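# Place the ice pack inside the standing delivery bag

## Task

Move the ice pack, and nothing else, from the basket so that it sits entirely inside the delivery bag, with the bag left upright. Do not release the pack so that it drops in from a height fully above the bag's rim, because that may count as failure. Every other item must stay in the basket.

## Robot and tools

Setup: two arms, left_arm and right_arm, each with a parallel two-finger gripper. Objects include a basket holding several items (one is the ice pack) and a delivery bag that must stay upright. Anything ending up on the floor fails the task. A loose object may occasionally be nudged by an outside push.

Frame: all positions, velocities and targets use the scene frame. Its origin is at table-top height, midway between the two nominal arm bases. +x points out over the table, +z points up, and left_arm is on the +y side. Camera image sides do not match arm names. Calibrated bases: left_arm at (+0.019, +0.278, 0) m, right_arm at (-0.011, -0.297, 0) m, both nearly unrotated. Gripper local axes: fingers extend along +z and open and close along y. end_effector_position is the point between the pads, about 1 cm short of the fingertips. Reported hand positions and orientations can be off by a few cm, more when the arm is stretched out.

execute_actions(actions, cameras): actions is a list of actions. Each action is a table of 1 to 15 rows, one row per 1/30 s control step; a shorter table repeats its last row up to step 15. Each row has 14 numbers, each in [-1, 1]: left_arm dx, dy, dz, rx, ry, rz, opening, then right_arm in the same order. Both arms always appear. dx to rz are offsets, not poses: they are measured from that arm's Hand target at the start of the action, along scene axes, and every row counts from that same start, not from the preceding row. Scale: 1.0 equals 0.6 m or 180 degrees; rx, ry, rz form one rotation vector, turning about the Hand target position. A translation longer than 1.0 may be shortened. opening is absolute: +1 fully open (0.094 m), -1 closed. Sending six zeros leaves an arm's pose request unchanged, but its opening number is always a command, so repeat the current value to keep the grip. Images come only when actions is empty or cameras names them ("all" for every camera).

move(target, speed, blend, opening_speed, grip_force, blocking, cameras): target is one 14-number row, or a list of up to 15 rows, laid out as above; every row is an offset from the Hand targets at the call's start, not from the previous row. The gripper follows a straight path without avoiding obstacles or the other arm; all paths finish together and the whole move is capped at 10 s. speed: m/s, 0.002 to 2.9, default 0.25 (rotation at twice that in rad/s), one value or one per target. blend: corner rounding in m per target; 0 (default) stops at each. opening_speed: opening change per second on the -1..+1 scale, at least 0.2; use it for slow, gentle closing. grip_force: per-pad limit in newtons, 10 to 50, one value or one per arm; it persists, and low values close slowly. blocking=false returns after about 0.5 s while the move keeps running. The result adds a move: line with the ending (done = at rest within 10 mm and 2 degrees; off_target, moving, held, fault) and limits (paced = pose clipped, held = steps withheld).

wait(seconds): 0 to 3600, lets the scene run without new commands and returns early if a running move ends. stop(): brakes a running move. zoom_image(camera, region): enlarges [x0, y0, x1, y1] pixels, at most 504 x 504, of the newest image from cam_high (896x504), cam_low (896x504), cam_left_wrist (672x504) or cam_right_wrist (672x504). read_manual(section) only returns licence text. finished_scene(scene) ends the scene for good; only call it once the pack is in the upright bag and stays there with the robot's hands off.

Reading results: Hand target is the last commanded pose after clipping, and the base for later offsets. Orientation commands are clipped to 40 degrees from the measured one each step. Grippers often settle short or low, or tilt, from friction and weight, especially at full reach; check position and orientation after each motion and send the remaining gap as a new offset. Tiny moves may not happen or may go sideways. grip_measured is the measured opening on the command scale; with nothing held it reads slightly wide, and on a firmly held object it reads a little narrower than the object. Squeeze rises as the command goes below first touch, jumping to the force limit once near 20 N. To release, command well above grip_measured. grip_effort_nm is a smoothed motor effort (negative closing); a drift toward zero at rest can mean a slip. Joint torques are rough and noisy. Tool commands lists present gripper commands.

Cautions: lower the ice pack until it is inside the bag before opening; do not drop it from above the rim. Avoid tipping the bag or pulling other items out of the basket. Keep moves slow near contact; driving a target far past a contact presses hard. Never hit fixed or heavy things hard. Keep the two grippers and wrist cameras apart and never close one gripper on the other's fingers. Route paths around an arm's own base rather than near it. Long stretches, heavy holds or pushes at unreachable poses heat motors: MOTOR HOT appears at 75 °C, at 90 °C that arm folds and stops working, at 100 °C it drops.

Each tool is called after "Call:" as a command line: name --argument value for each argument, lists and objects as JSON in quotes; but a table of rows of numbers goes row by row, as --pt "numbers of a row", without its own name.

## Session

Call:
execute_actions --actions '[]'

Scene clock: 0.00 s.
left_arm: end_effector_position=(+0.3997, +0.1513, +0.1749) grip_measured=+1.000 grip_effort_nm=n/a end_effector_quat_wxyz=(+0.544, +0.089, +0.834, -0.029) | right_arm: end_effector_position=(+0.3058, -0.3637, +0.1337) grip_measured=+1.000 grip_effort_nm=n/a end_effector_quat_wxyz=(+0.549, +0.071, +0.832, +0.032)
Joint positions: left_arm=[-0.435 1.273 0.672 0.169 -0.24 -0.057 0.094] | right_arm=[-0.383 0.961 0.327 0.204 -0.324 -0.002 0.094]
Joint velocities: within noise
Joint torques (N m): no reading
Heat: left arm: 34 °C; right arm: 35 °C.
Hand target: left_arm +0.4001, +0.1510, +0.1766; +0.544, +0.089, +0.834, -0.030 | right_arm +0.3072, -0.3643, +0.1377; +0.553, +0.070, +0.830, +0.031
Tool commands: left_gripper/opening=+1.0 right_gripper/opening=+1.0
camera_calibration:
cam_left_wrist: T_world_to_cam=[[-0.2526, -0.96421, -0.08058, 0.2557], [-0.82665, 0.25834, -0.49992, 0.40953], [0.50284, -0.05967, -0.86232, 0.07225]] pos_world=[0.3668, 0.14506, 0.28764]
cam_right_wrist: T_world_to_cam=[[-0.16293, -0.97493, -0.15157, -0.29177], [-0.84288, 0.21739, -0.49223, 0.43289], [0.51284, 0.04755, -0.85717, 0.0925]] pos_world=[0.2699, -0.38296, 0.24815]

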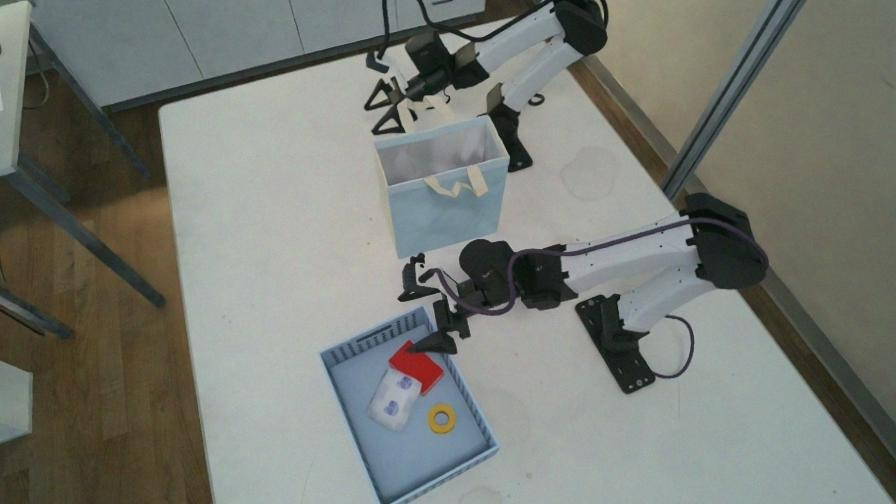

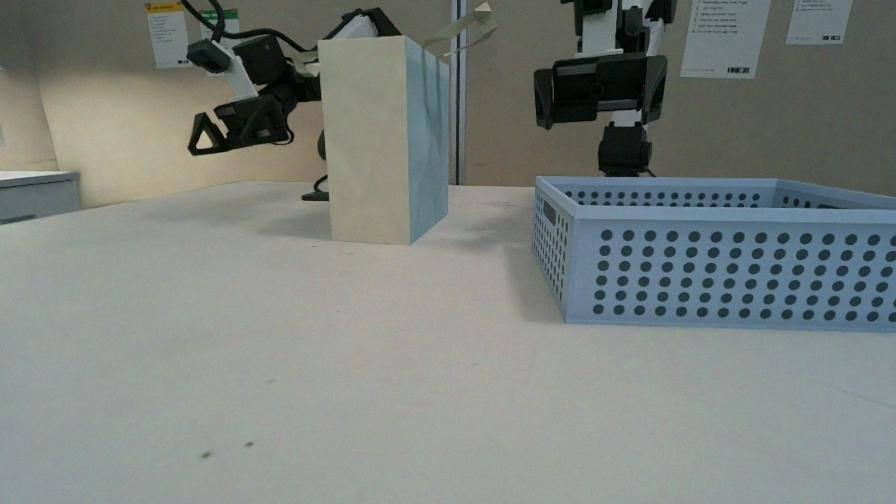

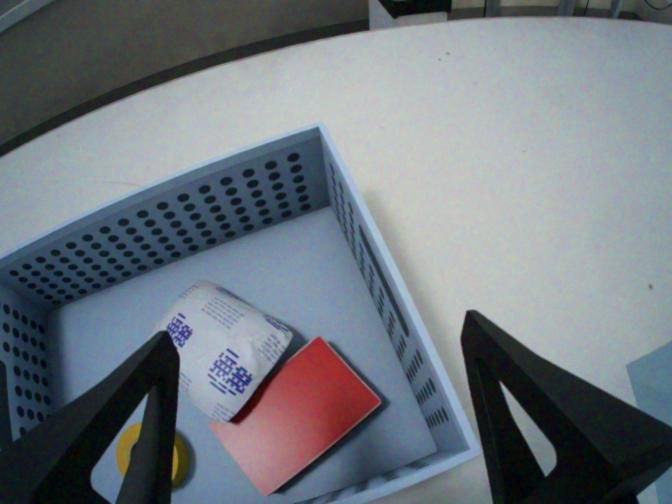

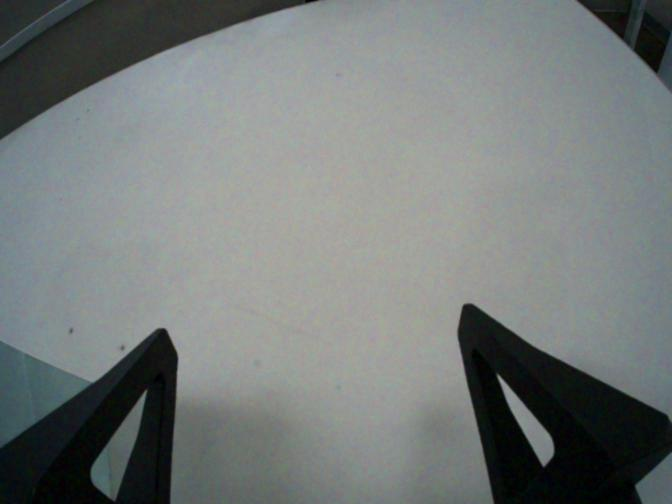

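Call:
zoom_image --camera "cam_high" --region '[310, 290, 510, 490]'

Call:
zoom_image --camera "cam_left_wrist" --region '[60, 220, 420, 500]'

Call:
zoom_image --camera "cam_high" --region '[350, 60, 550, 270]'

Scaled by 2.520 from the camera's image (finer frame: 1280x720).

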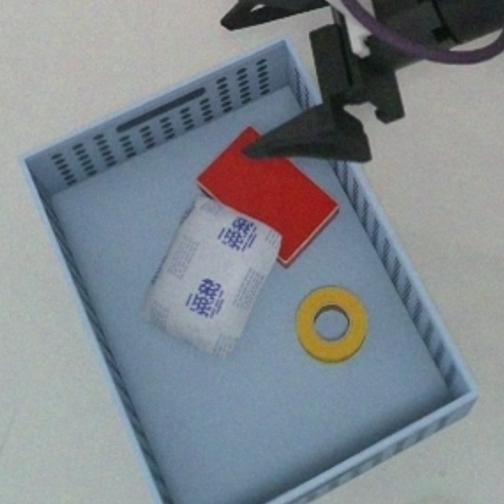

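Scaled by 1.400 from the camera's image (finer frame: 960x720).

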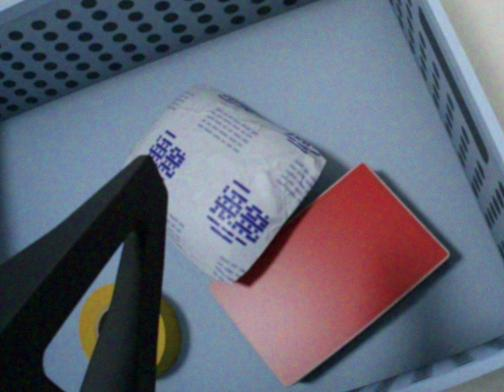

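Scaled by 2.400 from the camera's image (finer frame: 1280x720).

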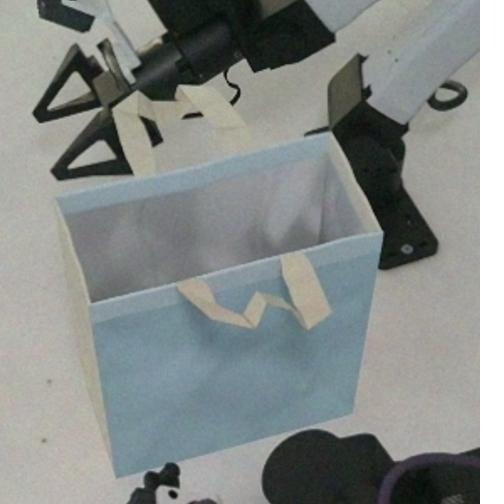

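Call:
move --target '[0.115,0.113,-0.045,-0.0773,0.2526,0.2725,1,0,0,0,0,0,0,1]' --cameras '["all"]'

Scene clock: 11.17 s.
left_arm: end_effector_position=(+0.4686, +0.2201, +0.1585) grip_measured=+1.000 grip_effort_nm=0.02 end_effector_quat_wxyz=(+0.178, -0.330, +0.925, +0.067) | right_arm: end_effector_position=(+0.3058, -0.3637, +0.1337) grip_measured=+1.000 grip_effort_nm=-0.02 end_effector_quat_wxyz=(+0.549, +0.071, +0.832, +0.032)
Joint positions: left_arm=[-0.255 2.075 2.023 -1.287 -0.307 -0.892 0.094] | right_arm=[-0.383 0.961 0.327 0.204 -0.324 -0.002 0.094]
Joint torques (N m): left_arm=[1.06 -8.83 8.34 0.62 -0.26 -0.03] | right_arm=[0.08 -2.4 6.91 2.26 -0.11 -0.07]
Heat: left arm: 37 °C; right arm: 37 °C.
Hand target: left_arm +0.4691, +0.2188, +0.1496; +0.161, -0.336, +0.926, +0.067 | right_arm +0.3072, -0.3643, +0.1377; +0.553, +0.070, +0.830, +0.031
Off the commanded pose: left_arm 0.009 m, 2 deg | right_arm 0.004 m, 1 deg.
move: done
cam_left_wrist: T_world_to_cam=[[0.57233, -0.81972, 0.02242, -0.09654], [-0.79995, -0.5521, 0.23511, 0.48989], [-0.18035, -0.15249, -0.97171, 0.3855]] pos_world=[0.51667, 0.25012, 0.26158]
cam_right_wrist: T_world_to_cam=[[-0.16293, -0.97493, -0.15157, -0.29177], [-0.84288, 0.21739, -0.49223, 0.43289], [0.51284, 0.04755, -0.85717, 0.0925]] pos_world=[0.2699, -0.38296, 0.24815]

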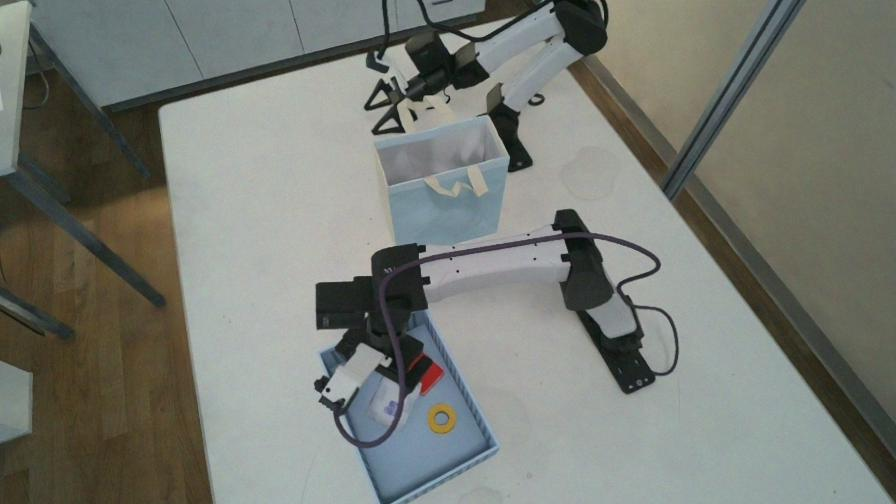

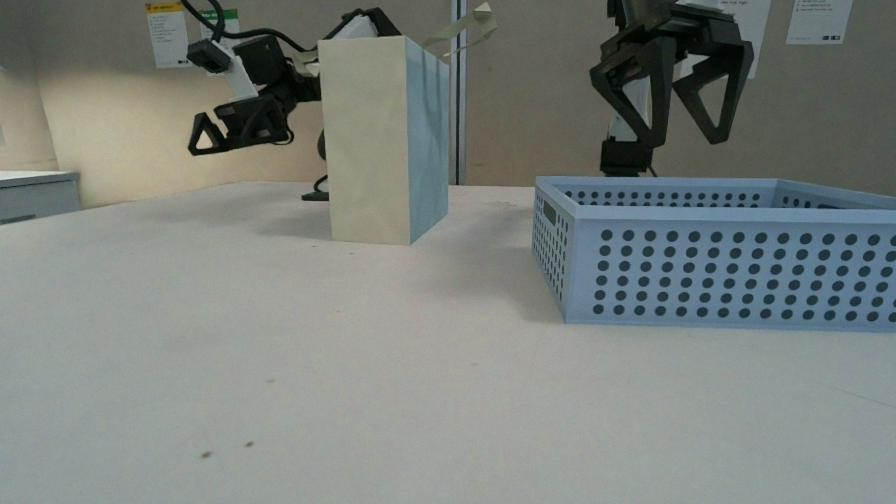

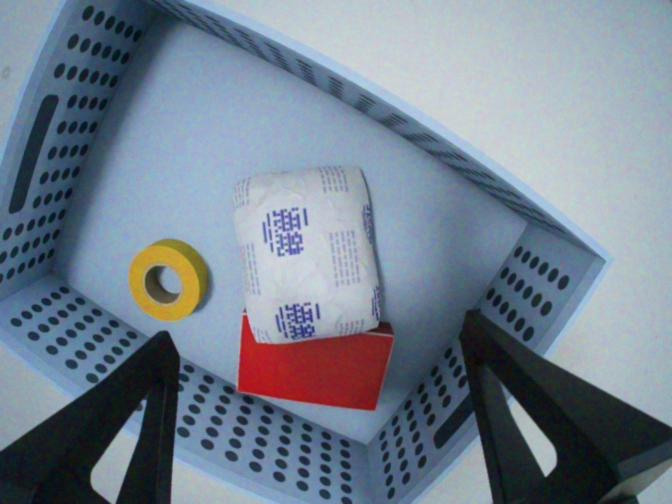

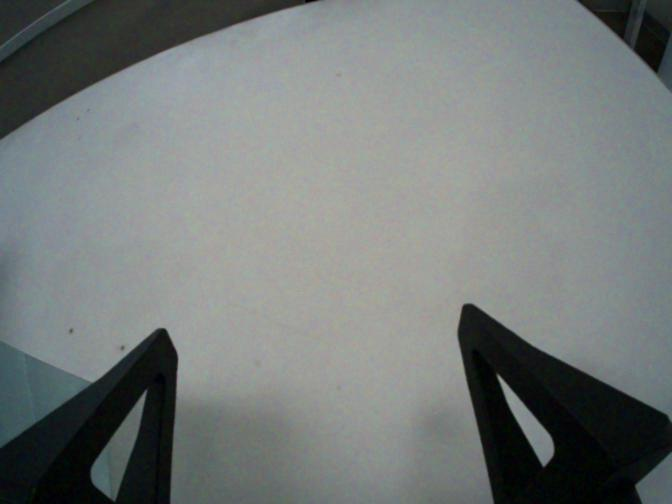

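Call:
move --target '[-0.009,0.005,-0.209,0,0,0,1,0,0,0,0,0,0,1]' --cameras '["cam_left_wrist","cam_high"]' --speed 0.12

Scene clock: 14.50 s.
left_arm: end_effector_position=(+0.4643, +0.2208, +0.0388) grip_measured=+1.000 grip_effort_nm=0.02 end_effector_quat_wxyz=(+0.173, -0.329, +0.926, +0.069) | right_arm: end_effector_position=(+0.3058, -0.3637, +0.1337) grip_measured=+1.000 grip_effort_nm=-0.02 end_effector_quat_wxyz=(+0.549, +0.071, +0.832, +0.032)
Joint positions: left_arm=[-0.255 2.09 1.57 -0.829 -0.306 -0.893 0.094] | right_arm=[-0.383 0.961 0.327 0.204 -0.324 -0.002 0.094]
Joint torques (N m): left_arm=[1.36 -9.1 5.71 0.93 -0.27 0.01] | right_arm=[0.09 -2.35 6.97 2.29 -0.13 -0.05]
Heat: left arm: 38 °C; right arm: 37 °C.
Hand target: left_arm +0.4637, +0.2218, +0.0242; +0.161, -0.336, +0.926, +0.067 | right_arm +0.3072, -0.3643, +0.1377; +0.553, +0.070, +0.830, +0.031
Off the commanded pose: left_arm 0.015 m, 2 deg | right_arm 0.004 m, 1 deg.
move: off_target (left_arm)
cam_left_wrist: T_world_to_cam=[[0.57304, -0.81937, 0.01601, -0.09096], [-0.79707, -0.55269, 0.24333, 0.51345], [-0.19054, -0.1522, -0.96981, 0.27312]] pos_world=[0.51342, 0.25082, 0.14139]
Images, in order (width x height): cam_high 896x504, cam_left_wrist 672x504.

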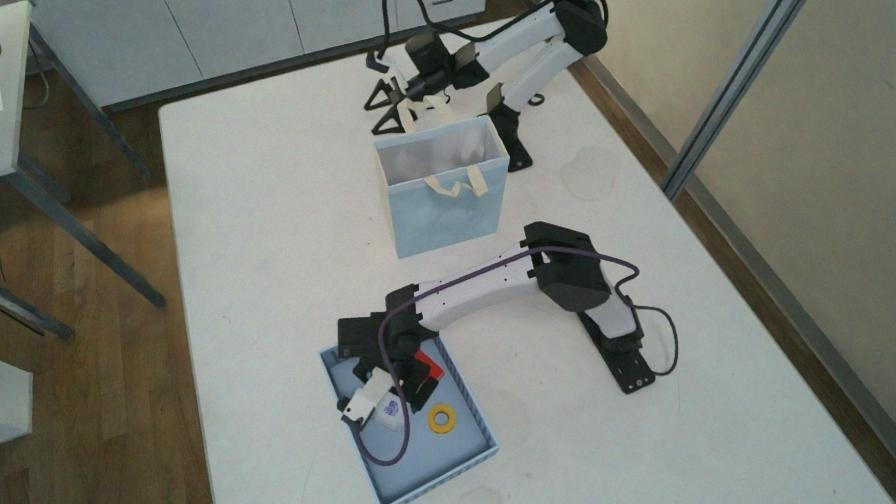

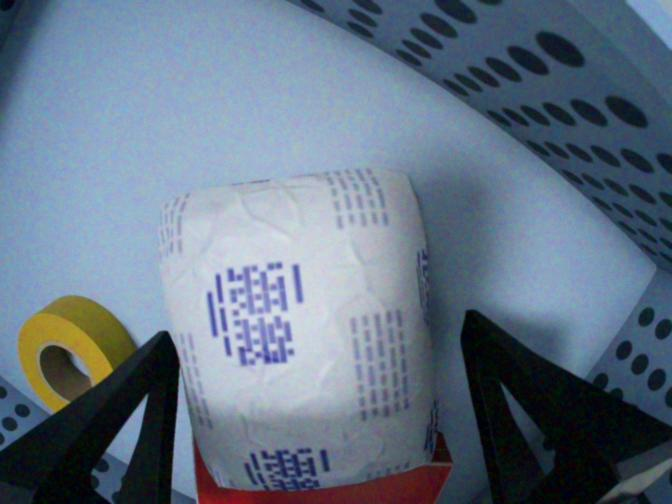

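Call:
move --pt "0.0055 0.010 -0.023 0 0 0 1 0 0 0 0 0 0 1" --pt "0.0055 0.010 -0.023 0 0 0 0.15 0 0 0 0 0 0 1" --cameras '["cam_left_wrist"]' --opening_speed 0.5 --speed 0.1

Scene clock: 18.40 s.
left_arm: end_effector_position=(+0.4716, +0.2267, +0.0292) grip_measured=+0.174 grip_effort_nm=-0.93 end_effector_quat_wxyz=(+0.181, -0.339, +0.921, +0.061) | right_arm: end_effector_position=(+0.3058, -0.3637, +0.1337) grip_measured=+1.000 grip_effort_nm=-0.02 end_effector_quat_wxyz=(+0.549, +0.071, +0.832, +0.032)
Joint positions: left_arm=[-0.236 2.106 1.55 -0.769 -0.299 -0.893 0.055] | right_arm=[-0.383 0.961 0.327 0.204 -0.324 -0.002 0.094]
Joint torques (N m): left_arm=[1.14 -8.66 5.5 0.88 -0.29 0.19] | right_arm=[0.13 -2.4 6.84 2.28 -0.1 -0.06]
Heat: left arm: 37 °C; right arm: 38 °C.
Hand target: left_arm +0.4669, +0.2277, +0.0103; +0.161, -0.336, +0.926, +0.066 | right_arm +0.3072, -0.3643, +0.1377; +0.553, +0.070, +0.830, +0.031
Off the commanded pose: left_arm 0.019 m, 2 deg | right_arm 0.004 m, 1 deg.
move: off_target (left_arm); target 2's new opening was sent with left_arm's hand 0.019 m and 2 deg from that target
cam_left_wrist: T_world_to_cam=[[0.58668, -0.80889, 0.03876, -0.09961], [-0.7926, -0.56373, 0.23238, 0.52565], [-0.16612, -0.16705, -0.97185, 0.25804]] pos_world=[0.51794, 0.25886, 0.13249]

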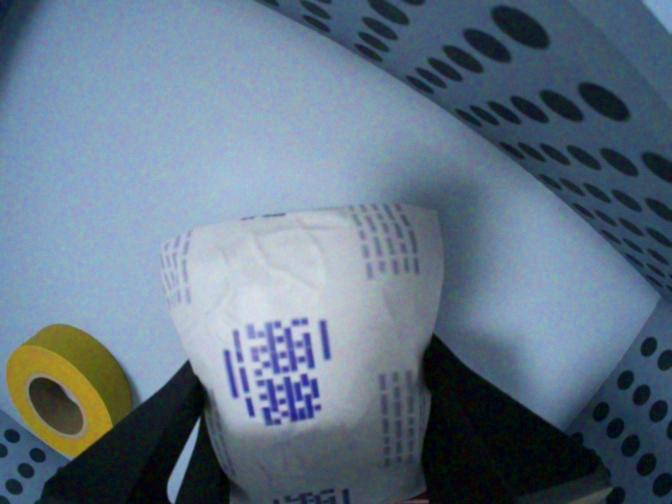

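Call:
move --pt "0 0 0.25 0 0 0 0.1 0 0 0 0 0 0 1" --pt "-0.178 -0.280 0.591 0.0454 -0.1356 -0.2676 0.1 0 0 0 0 0 0 1" --cameras '["cam_high","cam_low","cam_left_wrist"]' --blend '[0.04,0]' --speed 0.2

Scene clock: 26.07 s.
left_arm: end_effector_position=(+0.3603, +0.0562, +0.3538) grip_measured=+0.164 grip_effort_nm=-1.01 end_effector_quat_wxyz=(+0.368, +0.073, +0.927, -0.016) | right_arm: end_effector_position=(+0.3058, -0.3637, +0.1337) grip_measured=+1.000 grip_effort_nm=-0.02 end_effector_quat_wxyz=(+0.549, +0.071, +0.832, +0.032)
Joint positions: left_arm=[-0.759 1.762 2.244 -1.401 -0.413 -0.449 0.055] | right_arm=[-0.383 0.961 0.327 0.204 -0.324 -0.002 0.094]
Joint torques (N m): left_arm=[0.49 -8.2 7.94 1.46 -0.69 0.24] | right_arm=[0.02 -2.29 6.84 2.26 -0.11 -0.05]
Heat: left arm: 38 °C; right arm: 39 °C.
Hand target: left_arm +0.3601, +0.0597, +0.3649; +0.383, +0.074, +0.921, -0.011 | right_arm +0.3072, -0.3643, +0.1377; +0.553, +0.070, +0.830, +0.031
Off the commanded pose: left_arm 0.012 m, 2 deg | right_arm 0.004 m, 1 deg.
move: off_target (left_arm)
cam_left_wrist: T_world_to_cam=[[-0.22686, -0.97359, -0.02586, 0.14044], [-0.96473, 0.22828, -0.13109, 0.41189], [0.13353, -0.00479, -0.99103, 0.41619]] pos_world=[0.37365, 0.04469, 0.47009]

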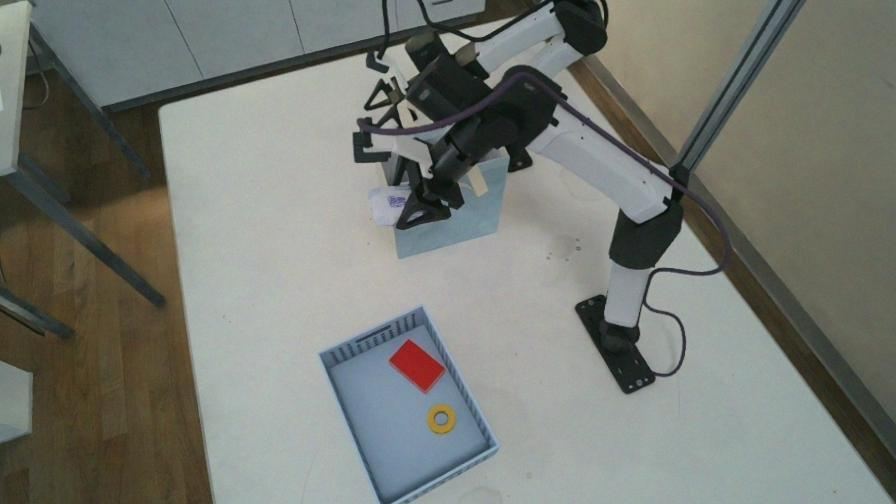

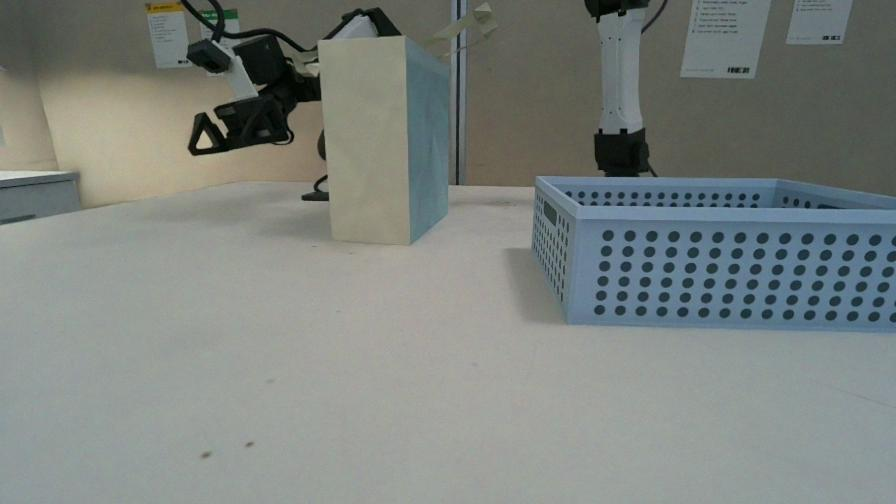

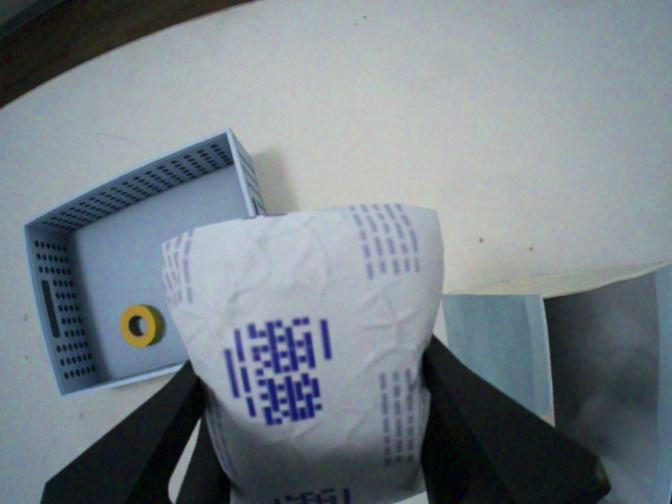

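Call:
move --target '[-0.197,-0.273,-0.017,0,0,0,0.1,0,0,0,0,0,0,1]' --cameras '["cam_high","cam_left_wrist"]' --speed 0.2

Scene clock: 29.13 s.
left_arm: end_effector_position=(+0.2368, -0.1048, +0.3527) grip_measured=+0.164 grip_effort_nm=-1.01 end_effector_quat_wxyz=(+0.414, +0.106, +0.901, -0.073) | right_arm: end_effector_position=(+0.3058, -0.3637, +0.1337) grip_measured=+1.000 grip_effort_nm=-0.01 end_effector_quat_wxyz=(+0.549, +0.071, +0.832, +0.032)
Joint positions: left_arm=[-1.324 2.042 2.593 -1.569 -0.709 -0.87 0.055] | right_arm=[-0.383 0.961 0.327 0.204 -0.324 -0.002 0.094]
Joint torques (N m): left_arm=[1.01 -8.47 7.24 1.19 -0.95 -0.03] | right_arm=[-0.01 -2.41 6.89 2.29 -0.09 -0.08]
Heat: left arm: 38 °C; right arm: 39 °C.
Hand target: left_arm +0.2420, -0.1041, +0.3546; +0.383, +0.074, +0.921, -0.011 | right_arm +0.3072, -0.3643, +0.1377; +0.553, +0.070, +0.830, +0.031
Off the commanded pose: left_arm 0.005 m, 9 deg | right_arm 0.004 m, 1 deg.
joint sent to its limit (left arm) — joint 4 (wrist pitch), lower limit. The joint targets are off in orientation, not in position.
move: off_target (left_arm)
cam_left_wrist: T_world_to_cam=[[-0.32801, -0.94408, 0.03341, -0.03829], [-0.91801, 0.31021, -0.24703, 0.36784], [0.22285, -0.1117, -0.96843, 0.39046]] pos_world=[0.23811, -0.10664, 0.47028]

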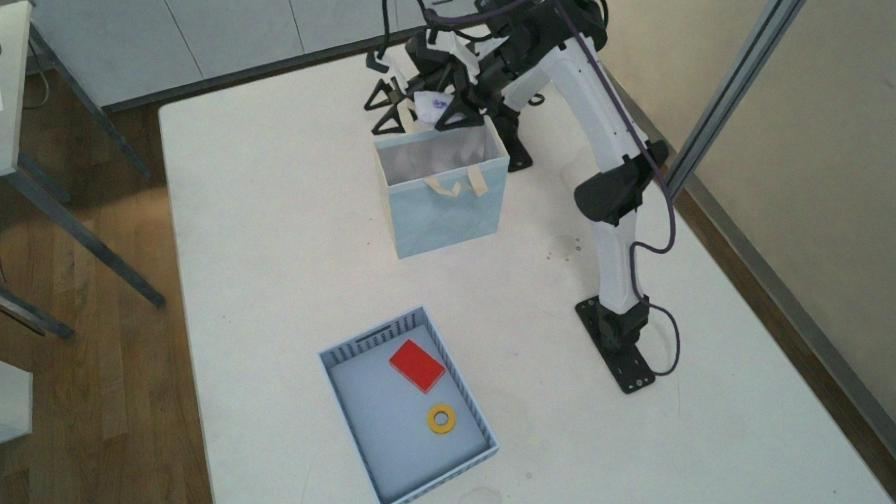

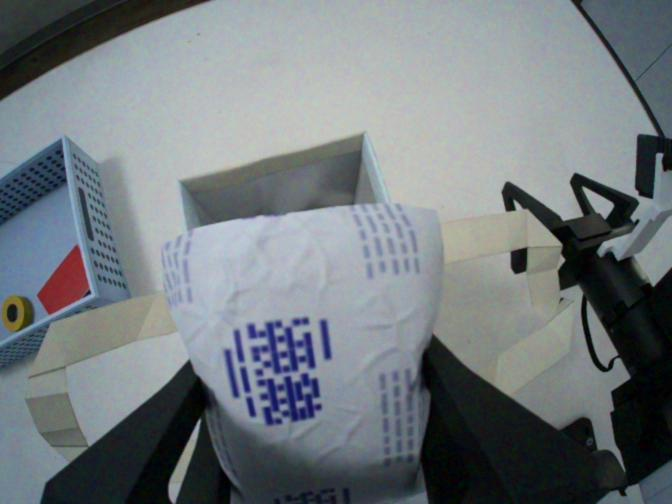

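Call:
move --target '[0.005,-0.005,-0.2,0.0058,0.0553,0,0.1,0,0,0,0,0,0,1]' --cameras '["cam_high","cam_left_wrist"]' --speed 0.12

Call:
zoom_image --camera "cam_high" --region '[340, 30, 560, 270]'

Scene clock: 34.67 s.
left_arm: end_effector_position=(+0.2423, -0.1023, +0.2408) grip_measured=+0.164 grip_effort_nm=-1.01 end_effector_quat_wxyz=(+0.303, +0.085, +0.949, -0.004) | right_arm: end_effector_position=(+0.3058, -0.3637, +0.1337) grip_measured=+1.000 grip_effort_nm=-0.02 end_effector_quat_wxyz=(+0.549, +0.071, +0.832, +0.032)
Joint positions: left_arm=[-1.259 2.042 2.232 -1.477 -0.554 -0.989 0.055] | right_arm=[-0.383 0.961 0.327 0.204 -0.324 -0.002 0.094]
Joint torques (N m): left_arm=[1.1 -9.78 5.55 1.08 -0.51 -0.04] | right_arm=[0.13 -2.43 6.9 2.28 -0.11 -0.06]
Heat: left arm: 39 °C; right arm: 39 °C.
Hand target: left_arm +0.2450, -0.1071, +0.2346; +0.301, +0.076, +0.951, -0.009 | right_arm +0.3072, -0.3643, +0.1377; +0.553, +0.070, +0.830, +0.031
Off the commanded pose: left_arm 0.008 m, 1 deg | right_arm 0.004 m, 1 deg.
move: done
cam_left_wrist: T_world_to_cam=[[-0.24219, -0.96965, -0.03355, -0.03769], [-0.97023, 0.24199, 0.01002, 0.28828], [-0.0016, 0.03497, -0.99939, 0.35795]] pos_world=[0.27114, -0.11883, 0.35358]

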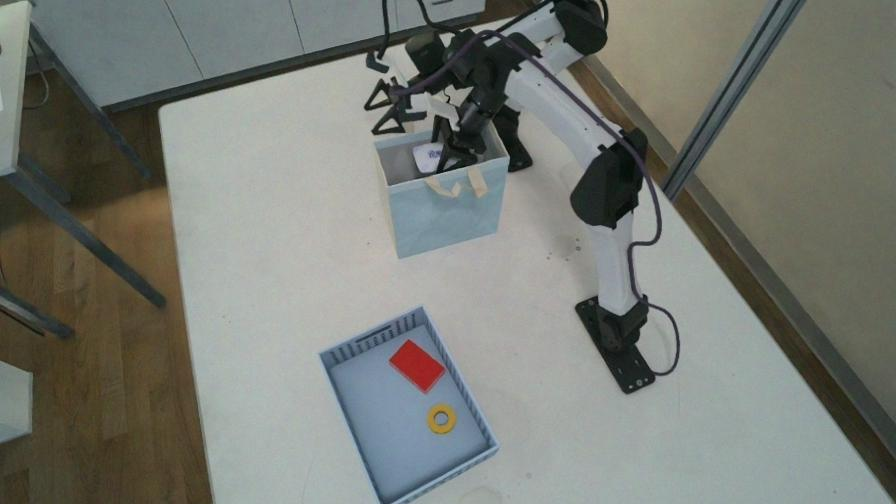

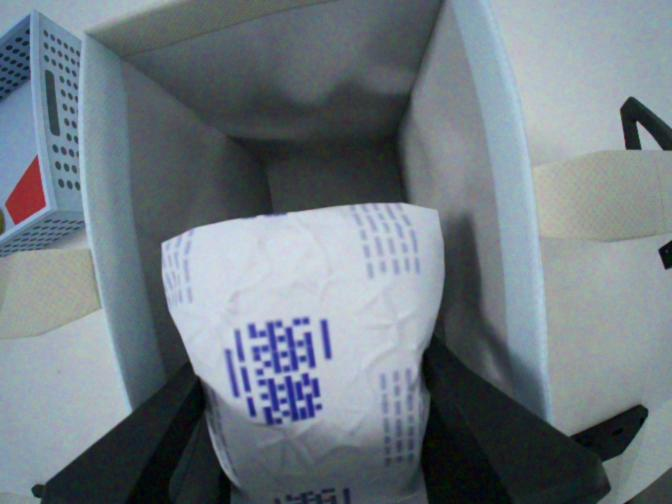

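Scaled by 2.100 from the camera's image (finer frame: 1280x720).

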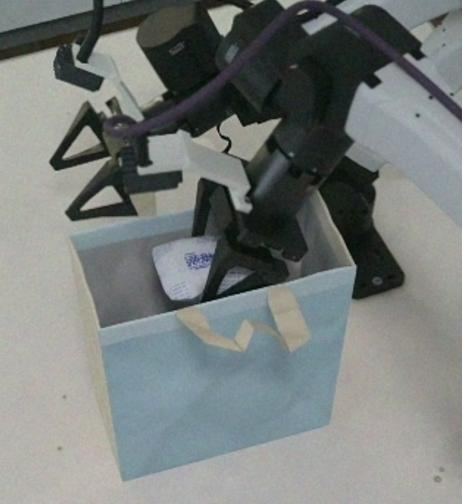

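Call:
move --pt "0.005 -0.008 -0.065 0 0 0 0.1 0 0 0 0 0 0 1" --pt "0.005 -0.008 -0.065 0 0 0 0.6 0 0 0 0 0 0 1" --cameras '["cam_high","cam_left_wrist"]' --speed 0.1 --opening_speed 0.5

Scene clock: 37.90 s.
left_arm: end_effector_position=(+0.2461, -0.1126, +0.1863) grip_measured=+0.598 grip_effort_nm=0.12 end_effector_quat_wxyz=(+0.296, +0.087, +0.951, +0.008) | right_arm: end_effector_position=(+0.3058, -0.3637, +0.1337) grip_measured=+1.000 grip_effort_nm=-0.02 end_effector_quat_wxyz=(+0.549, +0.071, +0.832, +0.032)
Joint positions: left_arm=[-1.257 2.042 2.013 -1.287 -0.55 -0.991 0.075] | right_arm=[-0.383 0.961 0.327 0.204 -0.324 -0.002 0.094]
Joint torques (N m): left_arm=[1.28 -13.18 5.87 0.98 -0.54 0.02] | right_arm=[0.02 -2.44 6.9 2.25 -0.1 -0.08]
Heat: left arm: 41 °C; right arm: 40 °C.
Hand target: left_arm +0.2480, -0.1120, +0.1956; +0.301, +0.076, +0.951, -0.009 | right_arm +0.3072, -0.3643, +0.1377; +0.553, +0.070, +0.830, +0.031
Off the commanded pose: left_arm 0.010 m, 2 deg | right_arm 0.004 m, 1 deg.
move: done; target 2's new opening was sent with left_arm's hand 0.010 m and 3 deg from that target
cam_left_wrist: T_world_to_cam=[[-0.23999, -0.96919, -0.05553, -0.04496], [-0.97067, 0.23872, 0.02855, 0.29125], [-0.01442, 0.06075, -0.99805, 0.3097]] pos_world=[0.27639, -0.13191, 0.29828]

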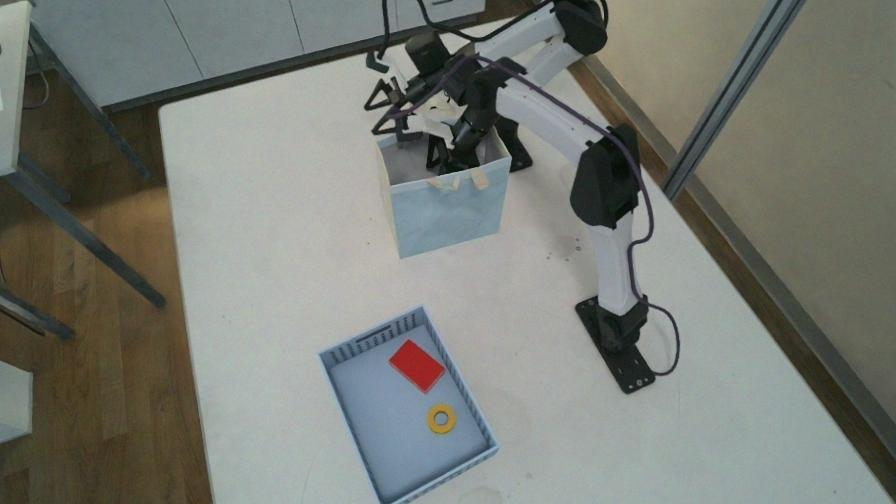

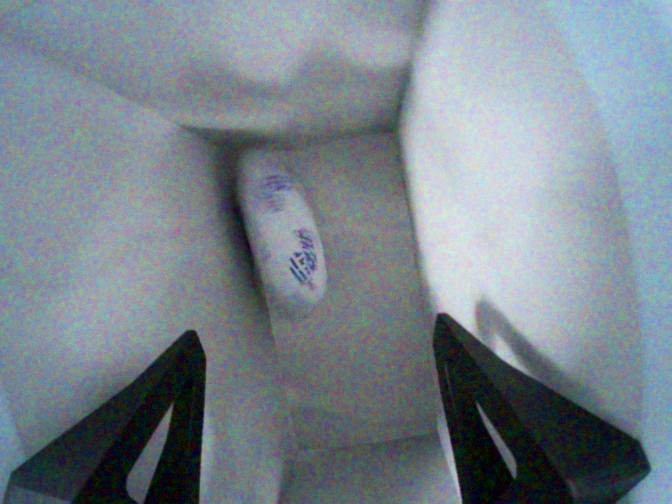

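Call:
move --pt "0 0.003 0.1 0 0 0 0.3 0 0 0 0 0 0 1" --pt "0.0 0.005 0.24 0 0 0 0.3 0 0 0 0 0 0 1" --pt "0.197 0.278 0.26 0 0 0 0.3 0 0 0 0 0 0 1" --cameras '["cam_high","cam_low"]' --speed '[0.12,0.15,0.25]' --blend 0.02

Scene clock: 41.53 s.
left_arm: end_effector_position=(+0.3756, +0.0515, +0.3461) grip_measured=+0.302 grip_effort_nm=-0.08 end_effector_quat_wxyz=(+0.330, +0.070, +0.941, -0.017) | right_arm: end_effector_position=(+0.3058, -0.3637, +0.1337) grip_measured=+1.000 grip_effort_nm=-0.02 end_effector_quat_wxyz=(+0.549, +0.071, +0.832, +0.032)
Joint positions: left_arm=[-0.718 1.933 2.506 -1.557 -0.35 -0.452 0.061] | right_arm=[-0.383 0.961 0.327 0.204 -0.324 -0.002 0.094]
Joint torques (N m): left_arm=[0.72 -10.88 5.18 1.21 -0.23 0.24] | right_arm=[0.06 -2.3 6.86 2.28 -0.12 -0.08]
Heat: left arm: 42 °C; right arm: 40 °C.
Hand target: left_arm +0.3662, +0.0548, +0.3516; +0.301, +0.076, +0.951, -0.009 | right_arm +0.3072, -0.3643, +0.1377; +0.553, +0.070, +0.830, +0.031
Off the commanded pose: left_arm 0.011 m, 4 deg | right_arm 0.004 m, 1 deg.
joint sent to its limit (left arm) — joint 4 (wrist pitch), lower limit. The joint targets are off in orientation, not in position.
move: off_target (left_arm)

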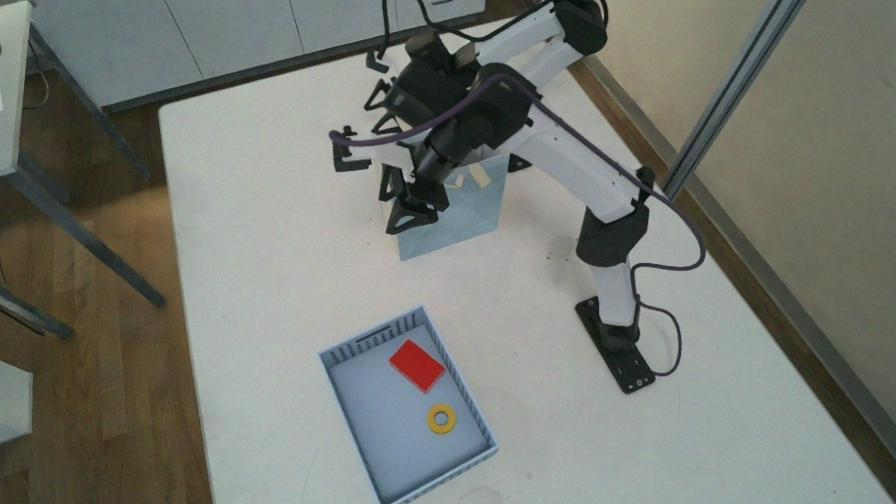

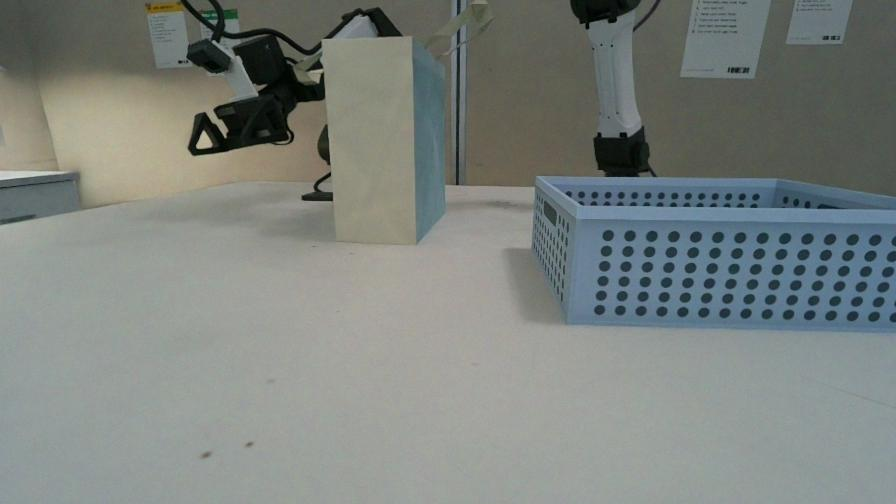

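Call:
finished_scene --scene 2

The scene is finished: the task was done.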